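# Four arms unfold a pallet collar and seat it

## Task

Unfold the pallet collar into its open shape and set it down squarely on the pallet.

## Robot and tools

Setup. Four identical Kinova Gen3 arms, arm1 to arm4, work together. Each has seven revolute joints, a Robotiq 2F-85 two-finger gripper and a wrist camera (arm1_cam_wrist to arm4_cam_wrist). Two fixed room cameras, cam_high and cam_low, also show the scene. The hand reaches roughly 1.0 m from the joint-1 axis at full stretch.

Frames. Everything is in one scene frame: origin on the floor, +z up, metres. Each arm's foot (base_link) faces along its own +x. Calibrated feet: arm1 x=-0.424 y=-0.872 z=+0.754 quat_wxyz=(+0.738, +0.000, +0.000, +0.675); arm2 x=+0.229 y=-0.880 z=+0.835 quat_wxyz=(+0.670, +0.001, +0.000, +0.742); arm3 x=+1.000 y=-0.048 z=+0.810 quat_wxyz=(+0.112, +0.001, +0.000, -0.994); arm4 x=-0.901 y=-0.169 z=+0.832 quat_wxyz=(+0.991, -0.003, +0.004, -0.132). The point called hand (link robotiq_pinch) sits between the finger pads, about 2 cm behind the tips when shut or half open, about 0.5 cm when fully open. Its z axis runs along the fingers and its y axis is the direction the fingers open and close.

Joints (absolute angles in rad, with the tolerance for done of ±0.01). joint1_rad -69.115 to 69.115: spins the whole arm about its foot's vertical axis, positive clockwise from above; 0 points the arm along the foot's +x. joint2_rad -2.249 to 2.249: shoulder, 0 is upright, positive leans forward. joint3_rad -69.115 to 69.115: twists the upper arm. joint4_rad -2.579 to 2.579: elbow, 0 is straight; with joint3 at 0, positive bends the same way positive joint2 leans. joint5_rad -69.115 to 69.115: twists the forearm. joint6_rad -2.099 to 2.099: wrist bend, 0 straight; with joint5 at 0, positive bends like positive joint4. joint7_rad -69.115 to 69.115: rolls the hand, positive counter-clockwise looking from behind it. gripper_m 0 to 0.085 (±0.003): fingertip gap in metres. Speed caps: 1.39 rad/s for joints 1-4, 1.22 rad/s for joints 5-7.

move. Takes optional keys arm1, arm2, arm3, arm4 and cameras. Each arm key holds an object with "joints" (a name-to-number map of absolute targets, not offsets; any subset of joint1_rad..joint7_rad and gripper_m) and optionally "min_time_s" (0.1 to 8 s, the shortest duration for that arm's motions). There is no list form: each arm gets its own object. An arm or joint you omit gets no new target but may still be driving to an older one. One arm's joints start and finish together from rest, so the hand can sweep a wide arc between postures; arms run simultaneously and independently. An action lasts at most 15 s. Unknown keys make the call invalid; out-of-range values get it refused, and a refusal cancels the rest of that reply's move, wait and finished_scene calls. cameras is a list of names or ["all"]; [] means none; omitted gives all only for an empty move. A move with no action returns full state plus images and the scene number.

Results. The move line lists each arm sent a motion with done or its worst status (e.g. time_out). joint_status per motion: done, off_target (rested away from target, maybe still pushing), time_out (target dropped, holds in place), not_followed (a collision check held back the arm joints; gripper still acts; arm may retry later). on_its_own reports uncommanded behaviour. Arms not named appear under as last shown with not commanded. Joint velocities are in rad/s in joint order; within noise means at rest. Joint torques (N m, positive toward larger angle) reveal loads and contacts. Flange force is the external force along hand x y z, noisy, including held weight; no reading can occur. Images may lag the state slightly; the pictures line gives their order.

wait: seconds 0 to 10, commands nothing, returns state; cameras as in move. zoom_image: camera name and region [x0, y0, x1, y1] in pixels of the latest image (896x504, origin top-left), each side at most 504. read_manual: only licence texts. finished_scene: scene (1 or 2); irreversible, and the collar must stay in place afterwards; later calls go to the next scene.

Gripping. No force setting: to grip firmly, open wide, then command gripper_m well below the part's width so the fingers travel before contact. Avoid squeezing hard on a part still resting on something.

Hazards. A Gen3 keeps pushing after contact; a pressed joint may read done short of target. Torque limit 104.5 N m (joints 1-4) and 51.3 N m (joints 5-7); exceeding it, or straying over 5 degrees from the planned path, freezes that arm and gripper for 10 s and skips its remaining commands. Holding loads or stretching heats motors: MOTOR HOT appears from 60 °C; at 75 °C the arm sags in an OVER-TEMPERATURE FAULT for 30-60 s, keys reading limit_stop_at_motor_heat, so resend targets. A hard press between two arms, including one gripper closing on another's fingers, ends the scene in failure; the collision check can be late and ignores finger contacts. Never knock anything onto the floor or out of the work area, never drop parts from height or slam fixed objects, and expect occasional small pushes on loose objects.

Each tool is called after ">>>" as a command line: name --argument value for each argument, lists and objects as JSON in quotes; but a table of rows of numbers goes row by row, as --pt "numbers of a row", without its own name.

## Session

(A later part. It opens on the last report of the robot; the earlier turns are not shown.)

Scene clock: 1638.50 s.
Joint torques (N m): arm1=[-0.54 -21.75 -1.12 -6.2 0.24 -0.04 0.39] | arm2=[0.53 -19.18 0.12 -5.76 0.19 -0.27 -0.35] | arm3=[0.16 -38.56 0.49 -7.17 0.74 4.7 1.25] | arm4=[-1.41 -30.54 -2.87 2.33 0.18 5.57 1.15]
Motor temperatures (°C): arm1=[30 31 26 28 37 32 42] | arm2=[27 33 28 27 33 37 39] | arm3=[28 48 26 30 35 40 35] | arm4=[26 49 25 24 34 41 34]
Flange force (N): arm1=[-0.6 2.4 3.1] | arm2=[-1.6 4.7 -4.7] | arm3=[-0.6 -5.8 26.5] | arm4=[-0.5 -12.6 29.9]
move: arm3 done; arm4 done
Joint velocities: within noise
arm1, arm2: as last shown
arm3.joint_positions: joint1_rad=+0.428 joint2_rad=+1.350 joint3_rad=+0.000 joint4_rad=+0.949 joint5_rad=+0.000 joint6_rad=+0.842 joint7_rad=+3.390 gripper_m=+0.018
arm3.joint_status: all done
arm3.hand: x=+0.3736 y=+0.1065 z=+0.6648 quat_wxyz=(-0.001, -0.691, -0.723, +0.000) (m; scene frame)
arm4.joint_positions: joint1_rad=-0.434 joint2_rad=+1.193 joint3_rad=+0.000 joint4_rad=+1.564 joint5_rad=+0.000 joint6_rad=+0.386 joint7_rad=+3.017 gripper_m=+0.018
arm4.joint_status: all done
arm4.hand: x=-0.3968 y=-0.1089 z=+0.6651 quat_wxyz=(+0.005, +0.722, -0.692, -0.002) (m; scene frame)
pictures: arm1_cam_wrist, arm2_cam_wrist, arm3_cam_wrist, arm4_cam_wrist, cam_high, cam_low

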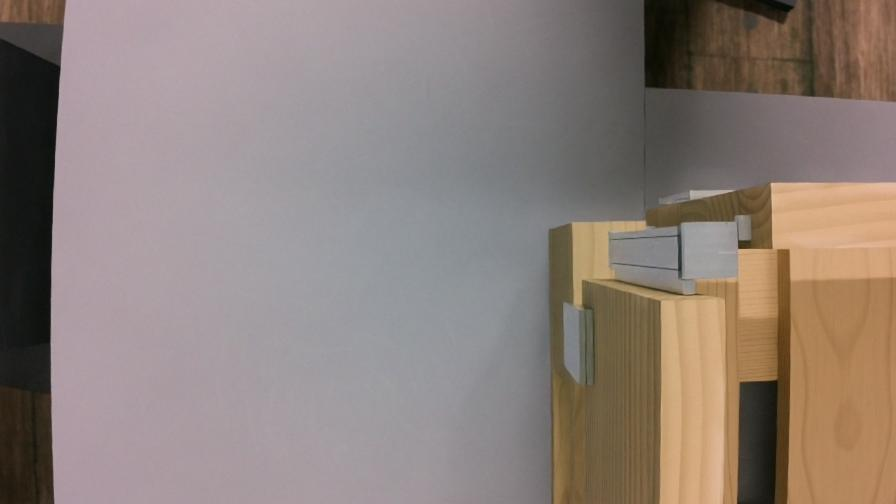

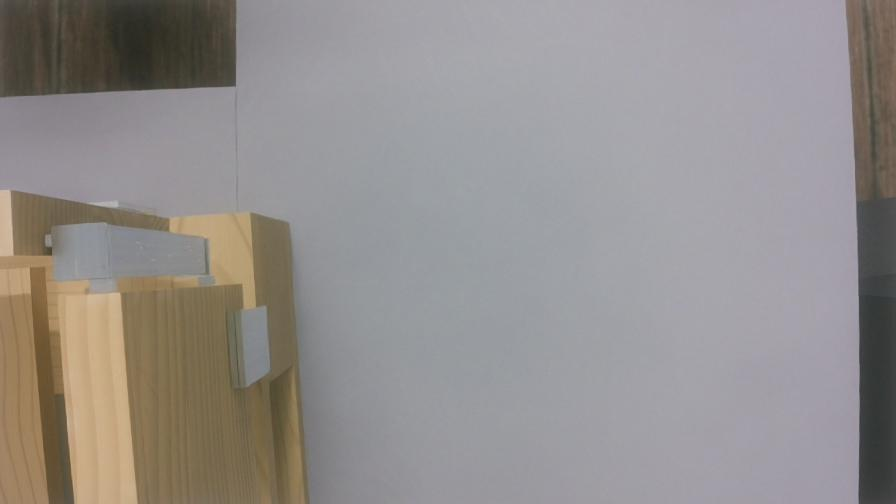

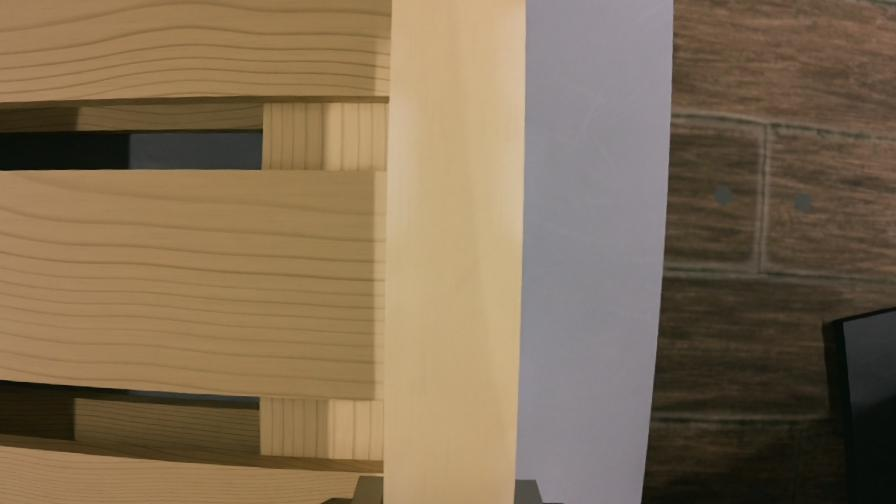

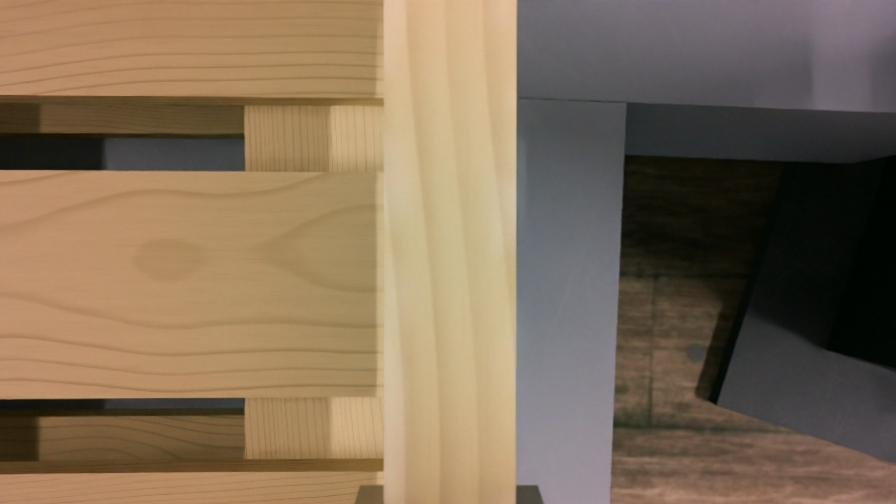

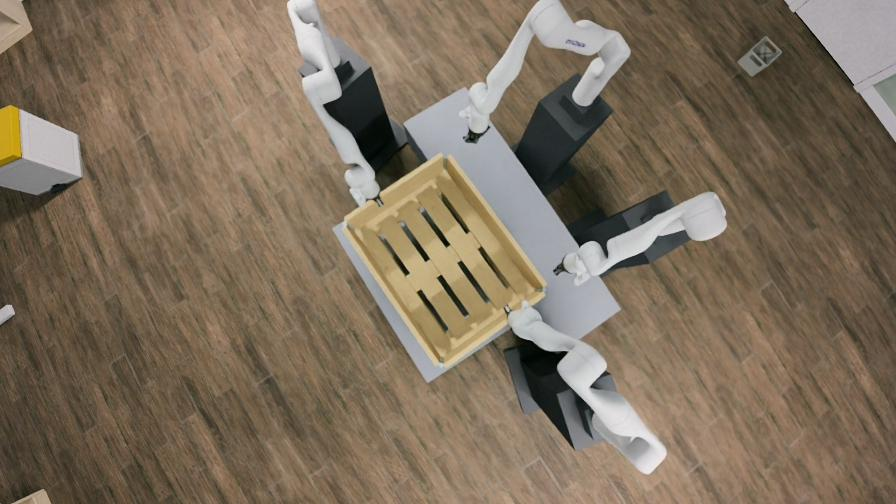

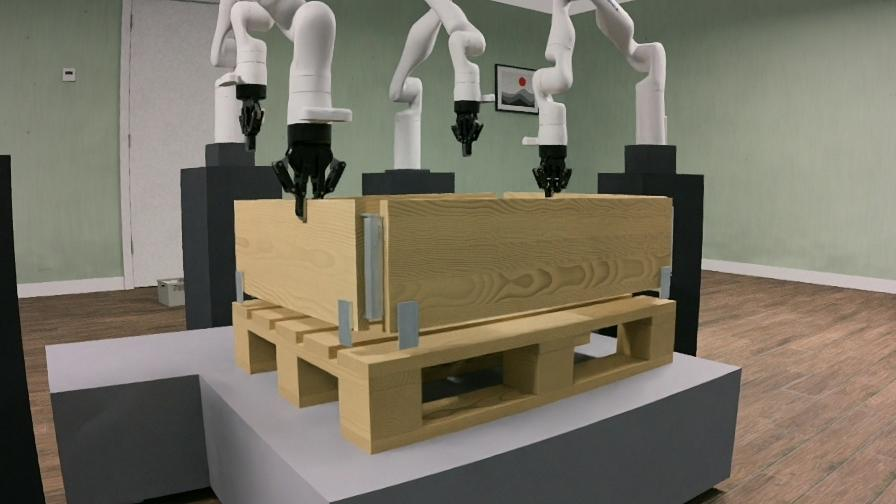

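>>> move --arm3 '{"joints": {"joint1_rad": 0.4299, "joint2_rad": 1.3625, "joint4_rad": 0.9578, "joint6_rad": 0.8213, "joint7_rad": 3.3917}, "min_time_s": 1.5}' --arm4 '{"joints": {"joint1_rad": -0.4329, "joint2_rad": 1.2189, "joint4_rad": 1.5347, "joint6_rad": 0.388, "joint7_rad": 3.018}, "min_time_s": 1.5}' --cameras '["arm1_cam_wrist", "arm2_cam_wrist", "cam_low"]'

>>> zoom_image --camera "arm1_cam_wrist" --region '[530, 165, 770, 400]'

>>> zoom_image --camera "arm2_cam_wrist" --region '[60, 180, 300, 415]'

>>> zoom_image --camera "cam_low" --region '[310, 260, 460, 410]'

>>> zoom_image --camera "cam_low" --region '[600, 230, 720, 350]'

Scene clock: 1738.07 s.
Joint torques (N m): arm1=[-0.59 -21.78 -1.08 -6.19 0.23 -0.03 0.37] | arm2=[0.54 -19.26 0.14 -5.69 0.23 -0.29 -0.36] | arm3=[-0.4 -40.23 -0.07 -8.99 0.3 3.46 0.89] | arm4=[-0.91 -32.63 -2.49 -0.32 -0.13 4.43 0.74]
Motor temperatures (°C): arm1=[30 32 26 28 37 32 42] | arm2=[27 33 28 27 33 37 39] | arm3=[28 45 26 30 35 40 35] | arm4=[26 45 25 24 34 41 34]
Flange force (N): arm1=[-0.8 2.4 3.1] | arm2=[-1.6 4.3 -4.5] | arm3=[-0.3 -1.9 26.8] | arm4=[-0.3 -7.5 29.9]
move: arm3 done; arm4 done
Joint velocities: within noise
arm1, arm2: as last shown
arm3.joint_positions: joint1_rad=+0.430 joint2_rad=+1.362 joint3_rad=+0.000 joint4_rad=+0.958 joint5_rad=+0.000 joint6_rad=+0.821 joint7_rad=+3.392 gripper_m=+0.018
arm3.joint_status: all done
arm3.hand: x=+0.3771 y=+0.1067 z=+0.6548 quat_wxyz=(-0.001, -0.691, -0.723, +0.000) (m; scene frame)
arm4.joint_positions: joint1_rad=-0.433 joint2_rad=+1.219 joint3_rad=+0.000 joint4_rad=+1.535 joint5_rad=+0.000 joint6_rad=+0.388 joint7_rad=+3.018 gripper_m=+0.018
arm4.joint_status: all done
arm4.hand: x=-0.3921 y=-0.1088 z=+0.6550 quat_wxyz=(+0.005, +0.722, -0.692, -0.002) (m; scene frame)
pictures: arm1_cam_wrist, arm2_cam_wrist, cam_low

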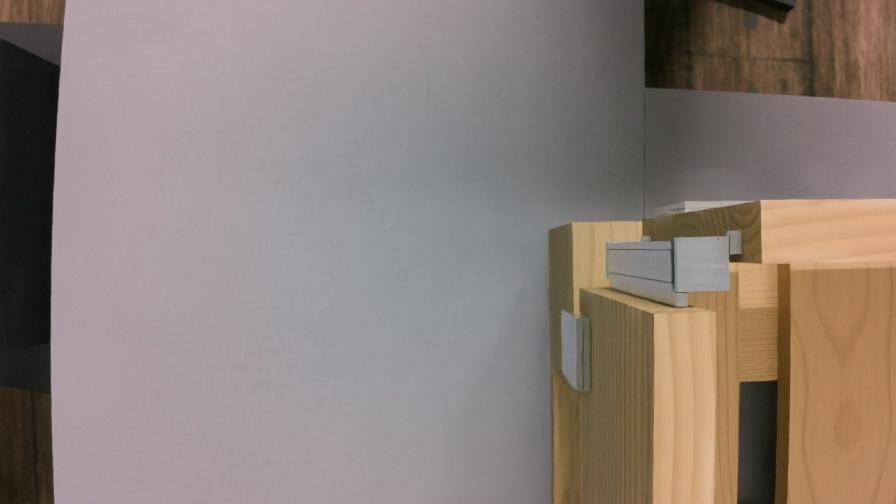

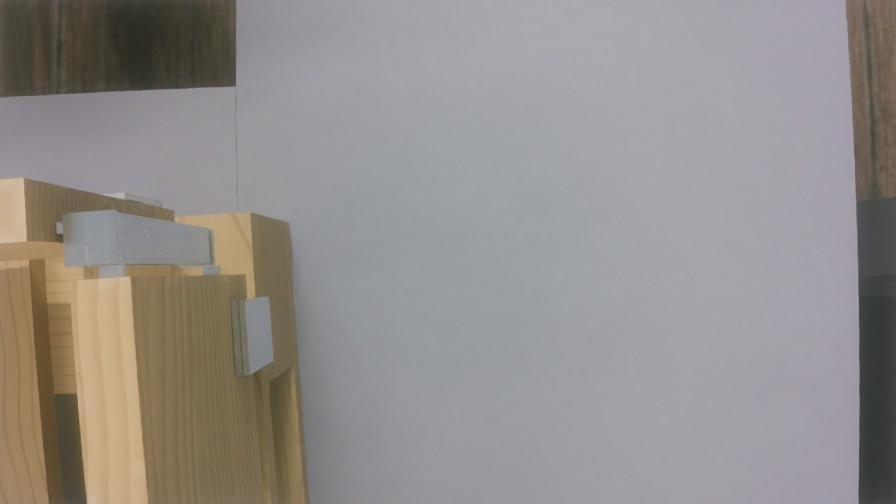

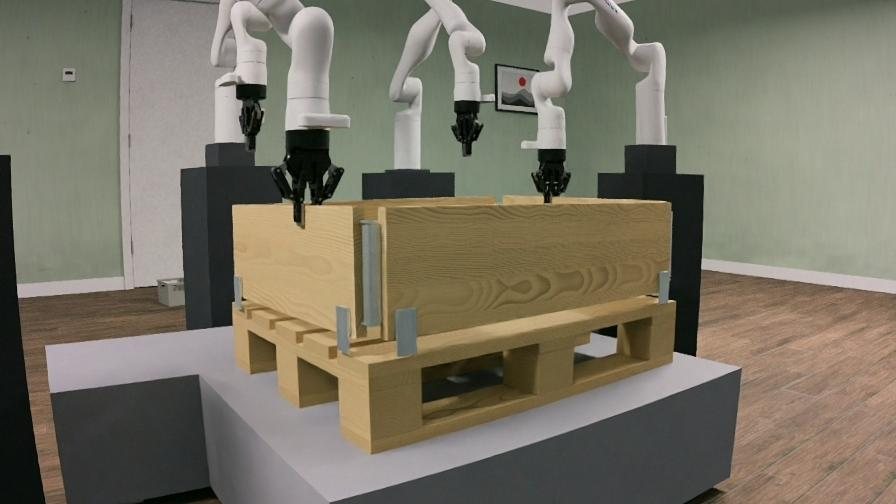

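Scaled by 2.100 from the camera's 896x504 image, which has a finer 1280x720 frame.

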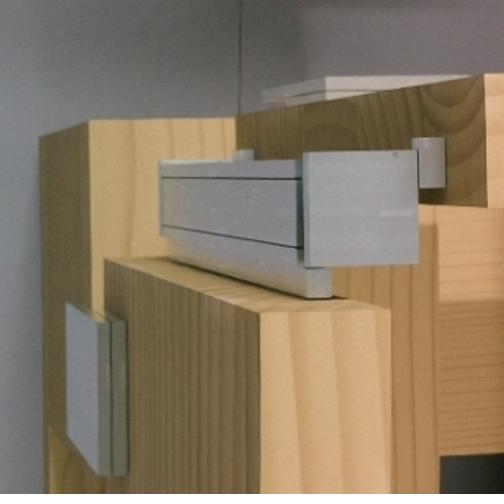

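Scaled by 2.100 from the camera's 896x504 image, which has a finer 1280x720 frame.

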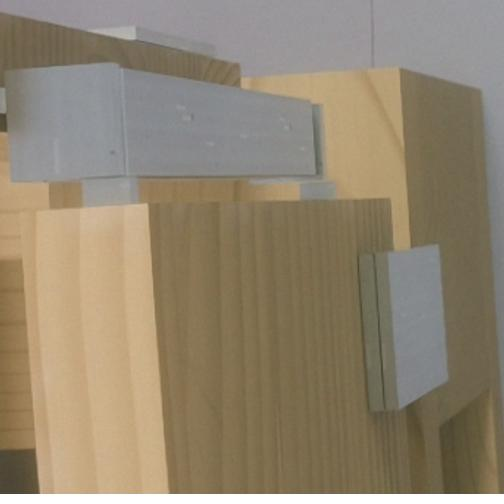

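Scaled by 3.360 from the camera's 896x504 image, which has a finer 1280x720 frame.

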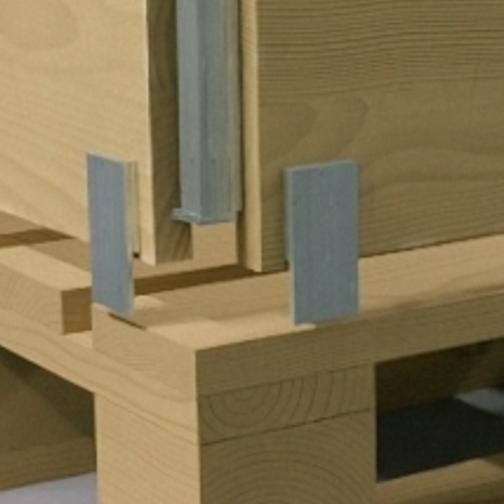

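Scaled by 4.200 from the camera's 896x504 image, which has a finer 1280x720 frame.

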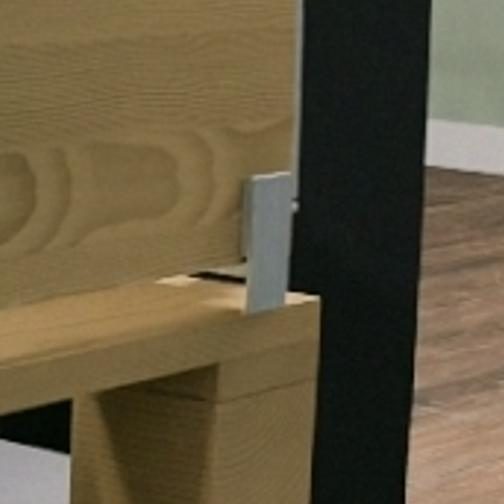

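>>> move --arm3 '{"joints": {"joint1_rad": 0.4296, "joint2_rad": 1.3804, "joint4_rad": 0.9423, "joint6_rad": 0.8189, "joint7_rad": 3.3913}, "min_time_s": 1.5}' --arm4 '{"joints": {"joint1_rad": -0.4333, "joint2_rad": 1.2357, "joint4_rad": 1.5296, "joint6_rad": 0.3763, "joint7_rad": 3.0176}, "min_time_s": 1.5}' --cameras '["arm1_cam_wrist", "arm2_cam_wrist", "cam_low"]'

>>> zoom_image --camera "arm1_cam_wrist" --region '[530, 165, 770, 400]'

>>> zoom_image --camera "arm2_cam_wrist" --region '[60, 180, 300, 415]'

>>> zoom_image --camera "cam_low" --region '[310, 260, 460, 410]'

>>> zoom_image --camera "cam_low" --region '[600, 230, 720, 350]'

Scene clock: 1813.77 s.
Joint torques (N m): arm1=[-0.53 -21.8 -1.12 -6.18 0.27 -0.04 0.39] | arm2=[0.58 -19.29 0.14 -5.72 0.24 -0.31 -0.33] | arm3=[-0.2 -39.63 0.02 -8.3 0.41 3.81 0.96] | arm4=[-1.12 -31.94 -2.62 0.66 0.02 4.76 0.91]
Motor temperatures (°C): arm1=[30 32 26 28 37 32 42] | arm2=[27 33 28 27 33 37 39] | arm3=[28 44 26 30 35 40 35] | arm4=[26 44 25 24 34 41 34]
Flange force (N): arm1=[-0.7 2.5 3.2] | arm2=[-1.7 4.3 -4.5] | arm3=[-0.4 -3.2 26.5] | arm4=[-0.3 -9.0 29.8]
move: arm3 done; arm4 done
Joint velocities: within noise
arm1, arm2: as last shown
arm3.joint_positions: joint1_rad=+0.430 joint2_rad=+1.380 joint3_rad=+0.000 joint4_rad=+0.942 joint5_rad=+0.000 joint6_rad=+0.819 joint7_rad=+3.391 gripper_m=+0.018
arm3.joint_status: all done
arm3.hand: x=+0.3761 y=+0.1067 z=+0.6469 quat_wxyz=(-0.001, -0.691, -0.723, +0.000) (m; scene frame)
arm4.joint_positions: joint1_rad=-0.433 joint2_rad=+1.236 joint3_rad=+0.000 joint4_rad=+1.530 joint5_rad=+0.000 joint6_rad=+0.376 joint7_rad=+3.018 gripper_m=+0.018
arm4.joint_status: all done
arm4.hand: x=-0.3932 y=-0.1088 z=+0.6470 quat_wxyz=(+0.005, +0.722, -0.692, -0.002) (m; scene frame)
pictures: arm1_cam_wrist, arm2_cam_wrist, cam_low

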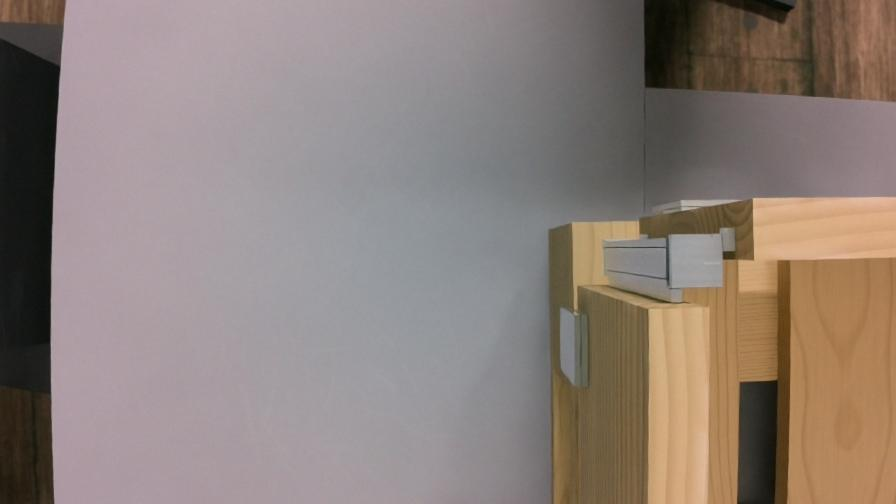

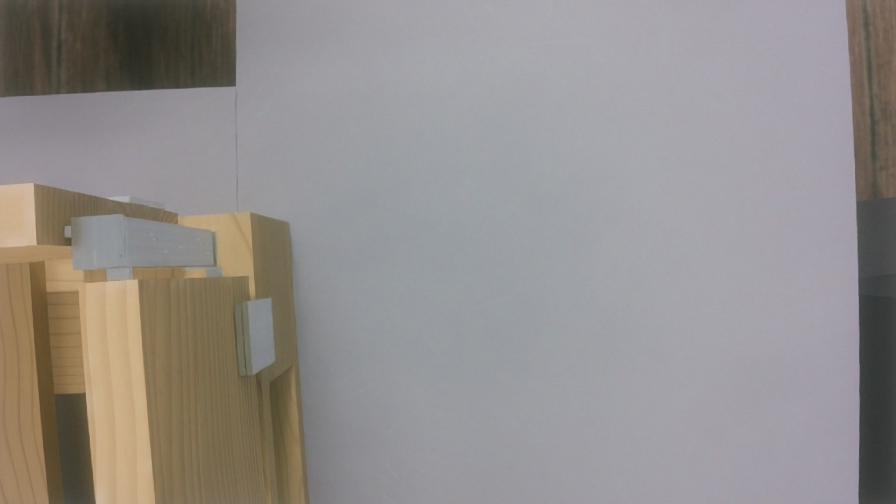

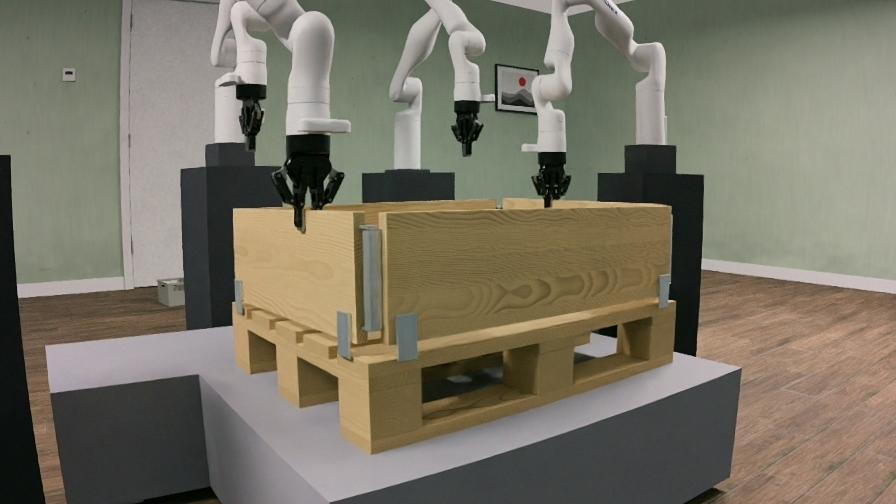

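Scaled by 2.100 from the camera's 896x504 image, which has a finer 1280x720 frame.

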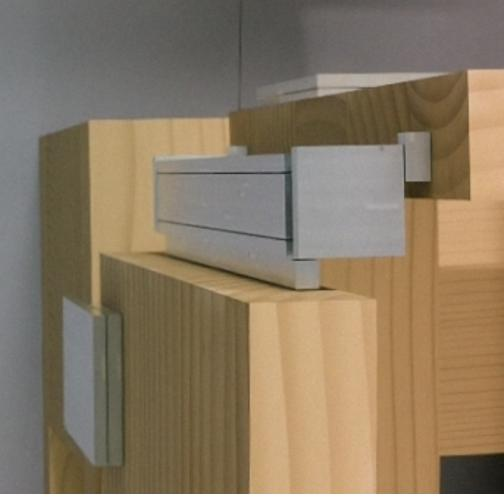

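Scaled by 2.100 from the camera's 896x504 image, which has a finer 1280x720 frame.

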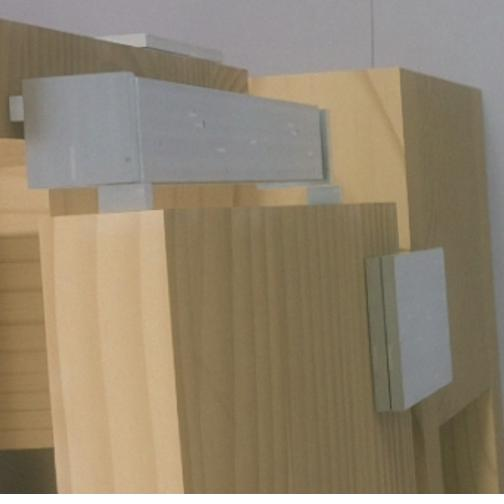

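Scaled by 3.360 from the camera's 896x504 image, which has a finer 1280x720 frame.

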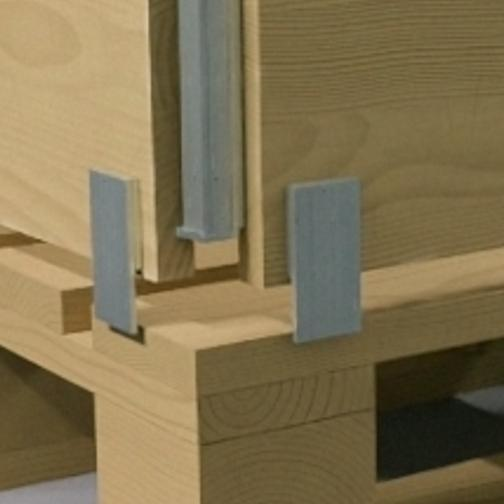

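Scaled by 4.200 from the camera's 896x504 image, which has a finer 1280x720 frame.

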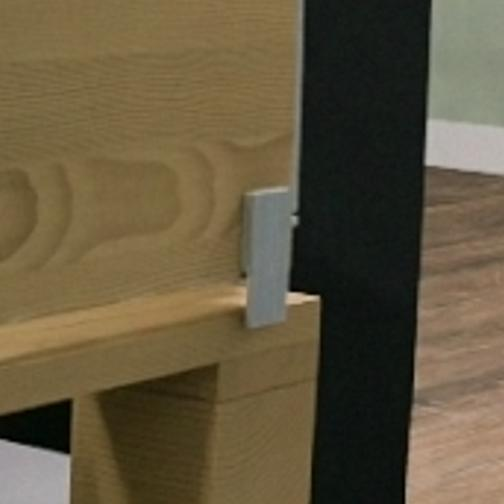

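>>> move --arm3 '{"joints": {"joint1_rad": 0.4296, "joint2_rad": 1.4007, "joint4_rad": 0.9291, "joint6_rad": 0.8118, "joint7_rad": 3.3913}, "min_time_s": 1.5}' --arm4 '{"joints": {"joint1_rad": -0.4333, "joint2_rad": 1.2579, "joint4_rad": 1.5175, "joint6_rad": 0.3662, "joint7_rad": 3.0176}, "min_time_s": 1.5}'

>>> move --arm3 '{"joints": {"joint1_rad": 0.4296, "joint2_rad": 1.4109, "joint4_rad": 0.9221, "joint6_rad": 0.8086, "joint7_rad": 3.3913}, "min_time_s": 1.2}' --arm4 '{"joints": {"joint1_rad": -0.4333, "joint2_rad": 1.269, "joint4_rad": 1.5112, "joint6_rad": 0.3614, "joint7_rad": 3.0176}, "min_time_s": 1.2}' --cameras '["cam_low"]'

>>> zoom_image --camera "cam_low" --region '[220, 180, 700, 400]'

Scene clock: 1831.37 s.
Joint torques (N m): arm1=[-0.58 -21.77 -1.1 -6.2 0.24 -0.05 0.38] | arm2=[0.59 -19.24 0.15 -5.8 0.26 -0.23 -0.33] | arm3=[-0.14 -39.33 0.23 -7.97 0.54 3.93 1.08] | arm4=[-1.14 -31.76 -2.65 1.22 0.04 4.88 0.93]
Motor temperatures (°C): arm1=[30 32 26 28 37 32 42] | arm2=[27 33 28 27 33 37 39] | arm3=[28 44 26 30 35 39 35] | arm4=[26 44 25 24 34 41 34]
Flange force (N): arm1=[-0.7 2.4 3.1] | arm2=[-1.8 4.9 -4.5] | arm3=[-0.5 -3.6 26.3] | arm4=[-0.4 -10.0 30.1]
move: arm3 done; arm4 done
Joint velocities: within noise
arm1, arm2: as last shown
arm3.joint_positions: joint1_rad=+0.430 joint2_rad=+1.401 joint3_rad=+0.000 joint4_rad=+0.929 joint5_rad=+0.000 joint6_rad=+0.812 joint7_rad=+3.391 gripper_m=+0.018
arm3.joint_status: all done
arm3.hand: x=+0.3761 y=+0.1067 z=+0.6368 quat_wxyz=(-0.001, -0.691, -0.723, +0.000) (m; scene frame)
arm4.joint_positions: joint1_rad=-0.433 joint2_rad=+1.258 joint3_rad=+0.000 joint4_rad=+1.518 joint5_rad=+0.000 joint6_rad=+0.366 joint7_rad=+3.018 gripper_m=+0.018
arm4.joint_status: all done
arm4.hand: x=-0.3933 y=-0.1089 z=+0.6370 quat_wxyz=(+0.005, +0.722, -0.692, -0.002) (m; scene frame)
pictures: none

Scene clock: 1832.87 s.
Joint torques (N m): arm1=[-0.62 -21.85 -1.15 -6.23 0.23 -0.08 0.41] | arm2=[0.61 -19.2 0.16 -5.71 0.23 -0.24 -0.36] | arm3=[-1.12 -37.88 -0.01 -7.9 0.64 3.27 1] | arm4=[-0.97 -31.57 -2.9 0.89 -0.17 4.67 0.82]
Motor temperatures (°C): arm1=[30 32 26 28 37 32 42] | arm2=[27 33 28 27 33 37 39] | arm3=[28 44 26 30 35 39 35] | arm4=[26 44 25 24 34 41 34]
Flange force (N): arm1=[-0.8 2.5 3.2] | arm2=[-1.8 4.6 -4.6] | arm3=[0.9 -2.8 22.9] | arm4=[-0.4 -8.8 29.0]
move: arm3 done; arm4 done
Joint velocities: within noise
arm1, arm2: as last shown
arm3.joint_positions: joint1_rad=+0.430 joint2_rad=+1.411 joint3_rad=+0.000 joint4_rad=+0.922 joint5_rad=+0.000 joint6_rad=+0.809 joint7_rad=+3.391 gripper_m=+0.018
arm3.joint_status: all done
arm3.hand: x=+0.3761 y=+0.1067 z=+0.6319 quat_wxyz=(-0.001, -0.691, -0.723, +0.000) (m; scene frame)
arm4.joint_positions: joint1_rad=-0.433 joint2_rad=+1.269 joint3_rad=+0.000 joint4_rad=+1.511 joint5_rad=+0.000 joint6_rad=+0.361 joint7_rad=+3.018 gripper_m=+0.018
arm4.joint_status: all done
arm4.hand: x=-0.3933 y=-0.1089 z=+0.6320 quat_wxyz=(+0.005, +0.722, -0.692, -0.002) (m; scene frame)
pictures: cam_low

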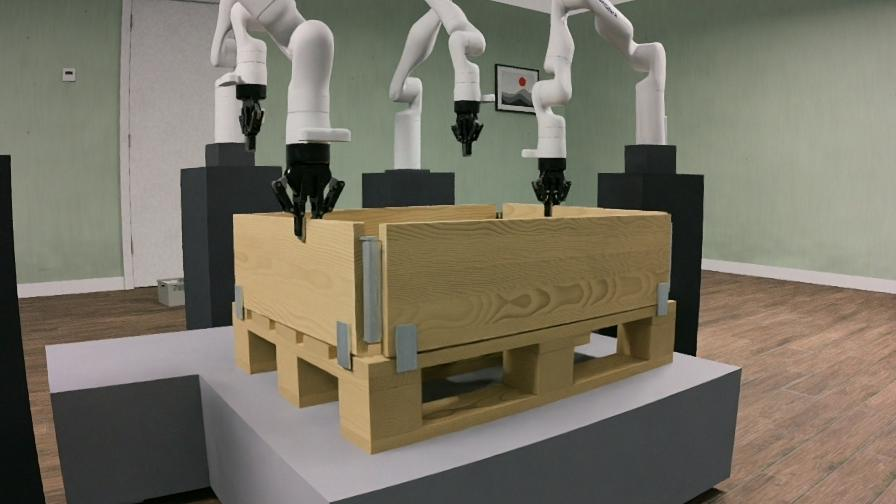

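Scaled by 1.050 from the camera's 896x504 image, which has a finer 1280x720 frame.

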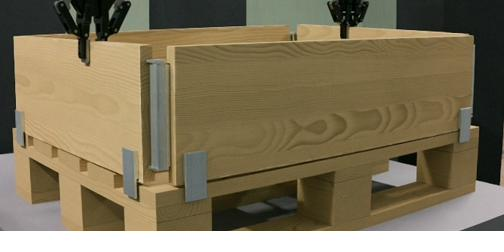

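>>> move --arm3 '{"joints": {"joint2_rad": 1.414, "joint4_rad": 0.9199, "joint6_rad": 0.8076}, "min_time_s": 0.8}' --arm4 '{"joints": {"joint2_rad": 1.2735, "joint4_rad": 1.5086, "joint6_rad": 0.3595}, "min_time_s": 0.8}'

>>> wait --seconds 0.3

Scene clock: 1845.13 s.
Joint torques (N m): arm1=[-0.55 -21.76 -1.07 -6.22 0.26 -0.04 0.37] | arm2=[0.61 -19.21 0.08 -5.79 0.24 -0.27 -0.35] | arm3=[-1.34 -36.24 0.35 -7.72 0.87 2.95 0.96] | arm4=[-0.97 -31.08 -2.74 0.55 -0.14 4.3 0.75]
Motor temperatures (°C): arm1=[30 32 26 28 37 32 42] | arm2=[27 33 28 27 33 37 39] | arm3=[28 44 26 31 35 39 35] | arm4=[26 44 25 24 34 41 34]
Flange force (N): arm1=[-0.7 2.3 3.1] | arm2=[-1.8 4.8 -4.6] | arm3=[1.0 -1.5 19.6] | arm4=[-0.2 -8.2 27.0]
move: arm3 done; arm4 done
Joint velocities: within noise
arm1, arm2: as last shown
arm3.joint_positions: joint1_rad=+0.430 joint2_rad=+1.414 joint3_rad=+0.000 joint4_rad=+0.920 joint5_rad=+0.000 joint6_rad=+0.808 joint7_rad=+3.391 gripper_m=+0.018
arm3.joint_status: all done
arm3.hand: x=+0.3761 y=+0.1067 z=+0.6304 quat_wxyz=(-0.001, -0.691, -0.723, +0.000) (m; scene frame)
arm4.joint_positions: joint1_rad=-0.433 joint2_rad=+1.273 joint3_rad=+0.000 joint4_rad=+1.509 joint5_rad=+0.000 joint6_rad=+0.359 joint7_rad=+3.018 gripper_m=+0.018
arm4.joint_status: all done
arm4.hand: x=-0.3933 y=-0.1089 z=+0.6300 quat_wxyz=(+0.005, +0.722, -0.692, -0.002) (m; scene frame)
pictures: none

Scene clock: 1845.43 s.
Joint torques (N m): arm1=[-0.55 -21.8 -1.14 -6.24 0.27 -0.06 0.39] | arm2=[0.6 -19.27 0.07 -5.77 0.26 -0.29 -0.34] | arm3=[-1.3 -36.28 0.32 -7.72 0.93 2.93 0.96] | arm4=[-1.04 -31.05 -2.82 0.58 -0.17 4.3 0.73]
Motor temperatures (°C): arm1=[30 32 26 28 37 32 42] | arm2=[27 33 28 27 33 37 39] | arm3=[28 44 26 31 35 39 35] | arm4=[26 44 25 24 34 41 34]
Flange force (N): arm1=[-0.7 2.3 3.1] | arm2=[-1.8 4.6 -4.5] | arm3=[1.0 -1.7 19.7] | arm4=[-0.1 -8.2 27.0]
Joint velocities: within noise
arm1.joint_positions: joint1_rad=+0.070 joint2_rad=+0.761 joint3_rad=+0.000 joint4_rad=+1.640 joint5_rad=+0.000 joint6_rad=+0.740 joint7_rad=+0.159 gripper_m=+0.000
arm1.joint_status: not commanded
arm1.hand: x=-0.3196 y=-0.3799 z=+0.7993 quat_wxyz=(+0.000, +0.000, -1.000, +0.000) (m; scene frame)
arm2.joint_positions: joint1_rad=+0.233 joint2_rad=+0.922 joint3_rad=+0.000 joint4_rad=+1.639 joint5_rad=+0.000 joint6_rad=+0.581 joint7_rad=+3.273 gripper_m=+0.000
arm2.joint_status: not commanded
arm2.hand: x=+0.3197 y=-0.3801 z=+0.8010 quat_wxyz=(-0.001, +1.000, +0.000, -0.001) (m; scene frame)
arm3.joint_positions: joint1_rad=+0.430 joint2_rad=+1.414 joint3_rad=+0.000 joint4_rad=+0.920 joint5_rad=+0.000 joint6_rad=+0.808 joint7_rad=+3.391 gripper_m=+0.018
arm3.joint_status: all done
arm3.hand: x=+0.3761 y=+0.1067 z=+0.6304 quat_wxyz=(-0.001, -0.691, -0.723, +0.000) (m; scene frame)
arm4.joint_positions: joint1_rad=-0.433 joint2_rad=+1.273 joint3_rad=+0.000 joint4_rad=+1.509 joint5_rad=+0.000 joint6_rad=+0.359 joint7_rad=+3.018 gripper_m=+0.018
arm4.joint_status: all done
arm4.hand: x=-0.3933 y=-0.1089 z=+0.6300 quat_wxyz=(+0.005, +0.722, -0.692, -0.002) (m; scene frame)
wait: 0.30 s; at rest by 0.27 s
pictures: none

>>> move --arm3 '{"joints": {"joint2_rad": 1.4171, "joint4_rad": 0.9178, "joint6_rad": 0.8067}, "min_time_s": 0.8}' --arm4 '{"joints": {"joint2_rad": 1.2766, "joint4_rad": 1.5068, "joint6_rad": 0.3582}, "min_time_s": 0.8}' --cameras '["arm1_cam_wrist", "arm2_cam_wrist", "cam_low"]'

>>> zoom_image --camera "cam_low" --region '[310, 260, 460, 410]'

>>> zoom_image --camera "cam_low" --region '[600, 230, 720, 350]'

>>> zoom_image --camera "arm1_cam_wrist" --region '[530, 165, 770, 400]'

>>> zoom_image --camera "arm2_cam_wrist" --region '[60, 180, 300, 415]'

Scene clock: 1862.40 s.
Joint torques (N m): arm1=[-0.54 -21.79 -1.08 -6.16 0.23 -0.04 0.39] | arm2=[0.61 -19.23 0.2 -5.81 0.2 -0.29 -0.31] | arm3=[-1.38 -34.83 0.69 -7.5 1.17 2.8 0.93] | arm4=[-0.87 -30.59 -2.3 0.99 -0.07 4.32 0.66]
Motor temperatures (°C): arm1=[30 32 26 28 37 32 42] | arm2=[27 33 28 27 33 37 39] | arm3=[28 43 26 31 35 39 35] | arm4=[26 44 25 24 34 41 34]
Flange force (N): arm1=[-0.7 2.6 3.1] | arm2=[-1.9 4.8 -4.6] | arm3=[0.8 -0.4 16.9] | arm4=[-0.3 -9.3 26.5]
move: arm3 done; arm4 done
Joint velocities: within noise
arm1, arm2: as last shown
arm3.joint_positions: joint1_rad=+0.430 joint2_rad=+1.417 joint3_rad=+0.000 joint4_rad=+0.918 joint5_rad=+0.000 joint6_rad=+0.807 joint7_rad=+3.391 gripper_m=+0.018
arm3.joint_status: all done
arm3.hand: x=+0.3761 y=+0.1067 z=+0.6289 quat_wxyz=(-0.001, -0.691, -0.723, +0.000) (m; scene frame)
arm4.joint_positions: joint1_rad=-0.433 joint2_rad=+1.277 joint3_rad=+0.000 joint4_rad=+1.507 joint5_rad=+0.000 joint6_rad=+0.358 joint7_rad=+3.018 gripper_m=+0.018
arm4.joint_status: all done
arm4.hand: x=-0.3934 y=-0.1089 z=+0.6286 quat_wxyz=(+0.005, +0.722, -0.692, -0.002) (m; scene frame)
pictures: arm1_cam_wrist, arm2_cam_wrist, cam_low

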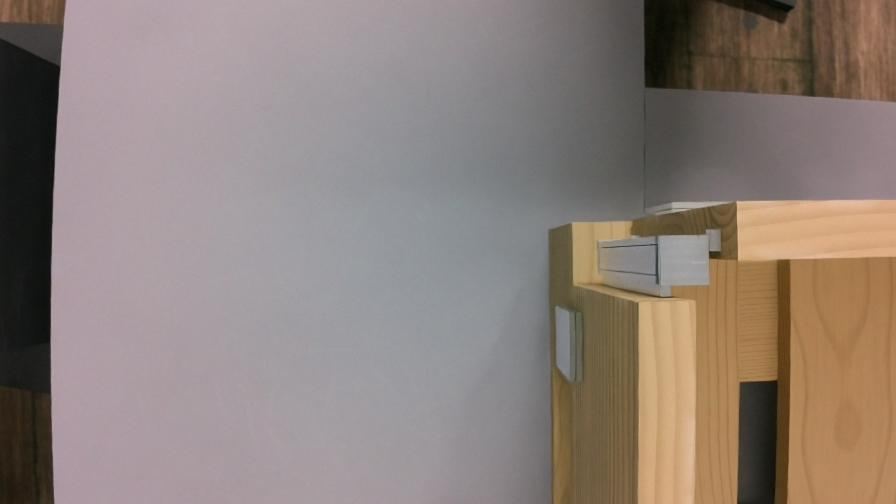

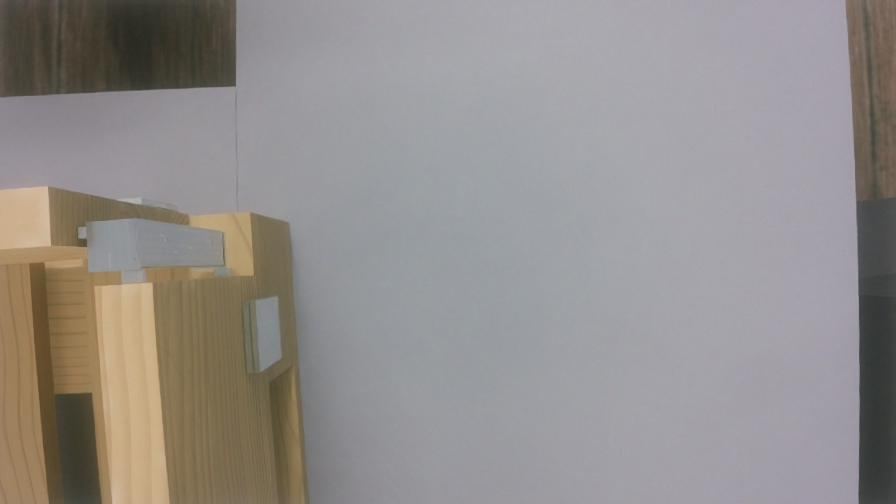

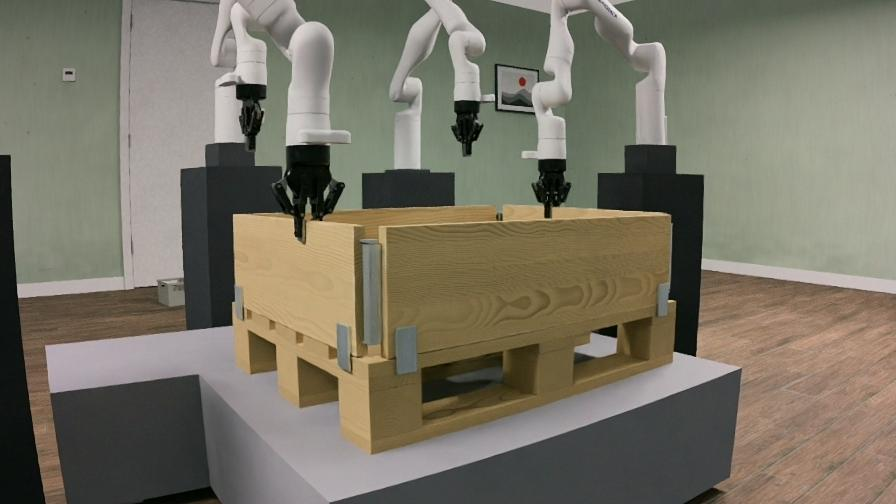

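Scaled by 3.360 from the camera's 896x504 image, which has a finer 1280x720 frame.

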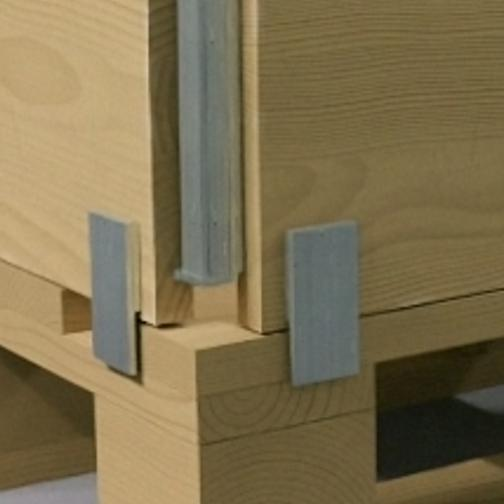

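Scaled by 4.200 from the camera's 896x504 image, which has a finer 1280x720 frame.

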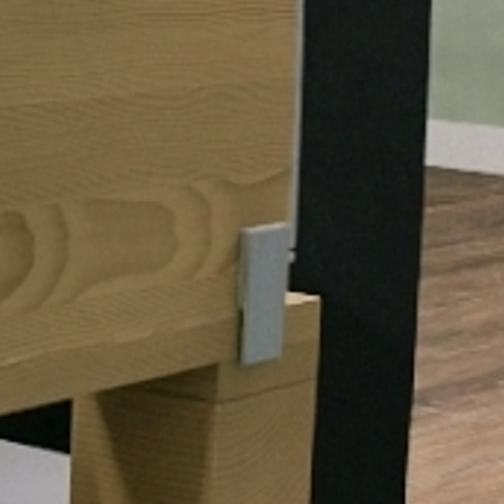

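Scaled by 2.100 from the camera's 896x504 image, which has a finer 1280x720 frame.

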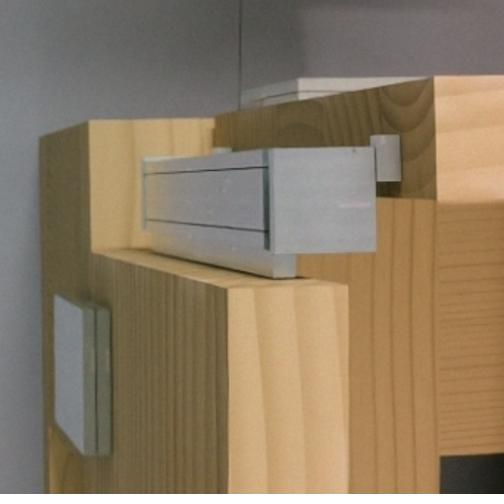

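Scaled by 2.100 from the camera's 896x504 image, which has a finer 1280x720 frame.

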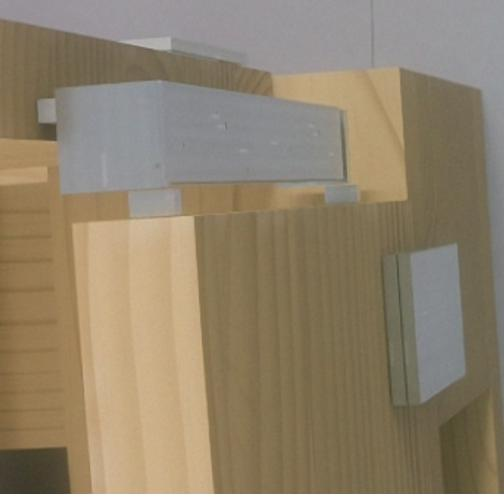

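>>> move --arm3 '{"joints": {"joint2_rad": 1.4194, "joint4_rad": 0.9162, "joint6_rad": 0.806}, "min_time_s": 0.8}' --arm4 '{"joints": {"joint2_rad": 1.2806, "joint4_rad": 1.5045, "joint6_rad": 0.3565}, "min_time_s": 0.8}'

>>> wait --seconds 0.2

Scene clock: 1877.63 s.
Joint torques (N m): arm1=[-0.54 -21.77 -1.1 -6.2 0.23 -0.04 0.42] | arm2=[0.61 -19.24 0.11 -5.7 0.24 -0.27 -0.31] | arm3=[-1.17 -33.95 1.2 -7 1.51 2.82 1] | arm4=[-0.16 -23.99 -1.32 0.36 0.21 2.89 0.74]
Motor temperatures (°C): arm1=[30 32 26 28 37 32 42] | arm2=[27 33 28 27 33 37 39] | arm3=[28 43 26 31 35 39 35] | arm4=[26 43 25 24 34 41 34]
Flange force (N): arm1=[-0.6 2.4 3.1] | arm2=[-1.8 4.4 -4.6] | arm3=[0.6 -1.5 15.8] | arm4=[-1.5 -5.4 9.6]
move: arm3 done; arm4 done
Joint velocities: within noise
arm1, arm2: as last shown
arm3.joint_positions: joint1_rad=+0.430 joint2_rad=+1.419 joint3_rad=+0.000 joint4_rad=+0.916 joint5_rad=+0.000 joint6_rad=+0.806 joint7_rad=+3.391 gripper_m=+0.018
arm3.joint_status: all done
arm3.hand: x=+0.3761 y=+0.1067 z=+0.6277 quat_wxyz=(-0.001, -0.691, -0.723, +0.000) (m; scene frame)
arm4.joint_positions: joint1_rad=-0.433 joint2_rad=+1.281 joint3_rad=+0.000 joint4_rad=+1.504 joint5_rad=+0.000 joint6_rad=+0.356 joint7_rad=+3.018 gripper_m=+0.018
arm4.joint_status: all done
arm4.hand: x=-0.3934 y=-0.1089 z=+0.6268 quat_wxyz=(+0.005, +0.722, -0.692, -0.002) (m; scene frame)
pictures: none

Scene clock: 1877.83 s.
Joint torques (N m): arm1=[-0.51 -21.82 -1.12 -6.2 0.24 -0.05 0.39] | arm2=[0.61 -19.28 0.18 -5.72 0.27 -0.24 -0.36] | arm3=[-1.18 -34.01 1.15 -7 1.48 2.83 1.02] | arm4=[-0.2 -24 -1.34 0.31 0.22 2.9 0.75]
Motor temperatures (°C): arm1=[30 32 26 28 37 32 42] | arm2=[27 33 28 27 33 37 39] | arm3=[28 43 26 31 35 39 35] | arm4=[26 43 25 24 34 41 34]
Flange force (N): arm1=[-0.6 2.5 3.2] | arm2=[-1.7 4.5 -4.4] | arm3=[0.6 -1.5 15.9] | arm4=[-1.5 -5.2 9.6]
Joint velocities: within noise
arm1.joint_positions: joint1_rad=+0.070 joint2_rad=+0.761 joint3_rad=+0.000 joint4_rad=+1.640 joint5_rad=+0.000 joint6_rad=+0.740 joint7_rad=+0.159 gripper_m=+0.000
arm1.joint_status: not commanded
arm1.hand: x=-0.3196 y=-0.3799 z=+0.7993 quat_wxyz=(+0.000, +0.000, -1.000, +0.000) (m; scene frame)
arm2.joint_positions: joint1_rad=+0.233 joint2_rad=+0.922 joint3_rad=+0.000 joint4_rad=+1.639 joint5_rad=+0.000 joint6_rad=+0.581 joint7_rad=+3.273 gripper_m=+0.000
arm2.joint_status: not commanded
arm2.hand: x=+0.3197 y=-0.3801 z=+0.8010 quat_wxyz=(-0.001, +1.000, +0.000, -0.001) (m; scene frame)
arm3.joint_positions: joint1_rad=+0.430 joint2_rad=+1.419 joint3_rad=+0.000 joint4_rad=+0.916 joint5_rad=+0.000 joint6_rad=+0.806 joint7_rad=+3.391 gripper_m=+0.018
arm3.joint_status: all done
arm3.hand: x=+0.3761 y=+0.1067 z=+0.6277 quat_wxyz=(-0.001, -0.691, -0.723, +0.000) (m; scene frame)
arm4.joint_positions: joint1_rad=-0.433 joint2_rad=+1.281 joint3_rad=+0.000 joint4_rad=+1.504 joint5_rad=+0.000 joint6_rad=+0.356 joint7_rad=+3.018 gripper_m=+0.018
arm4.joint_status: all done
arm4.hand: x=-0.3934 y=-0.1089 z=+0.6268 quat_wxyz=(+0.005, +0.722, -0.692, -0.002) (m; scene frame)
wait: 0.20 s; no rest
pictures: none


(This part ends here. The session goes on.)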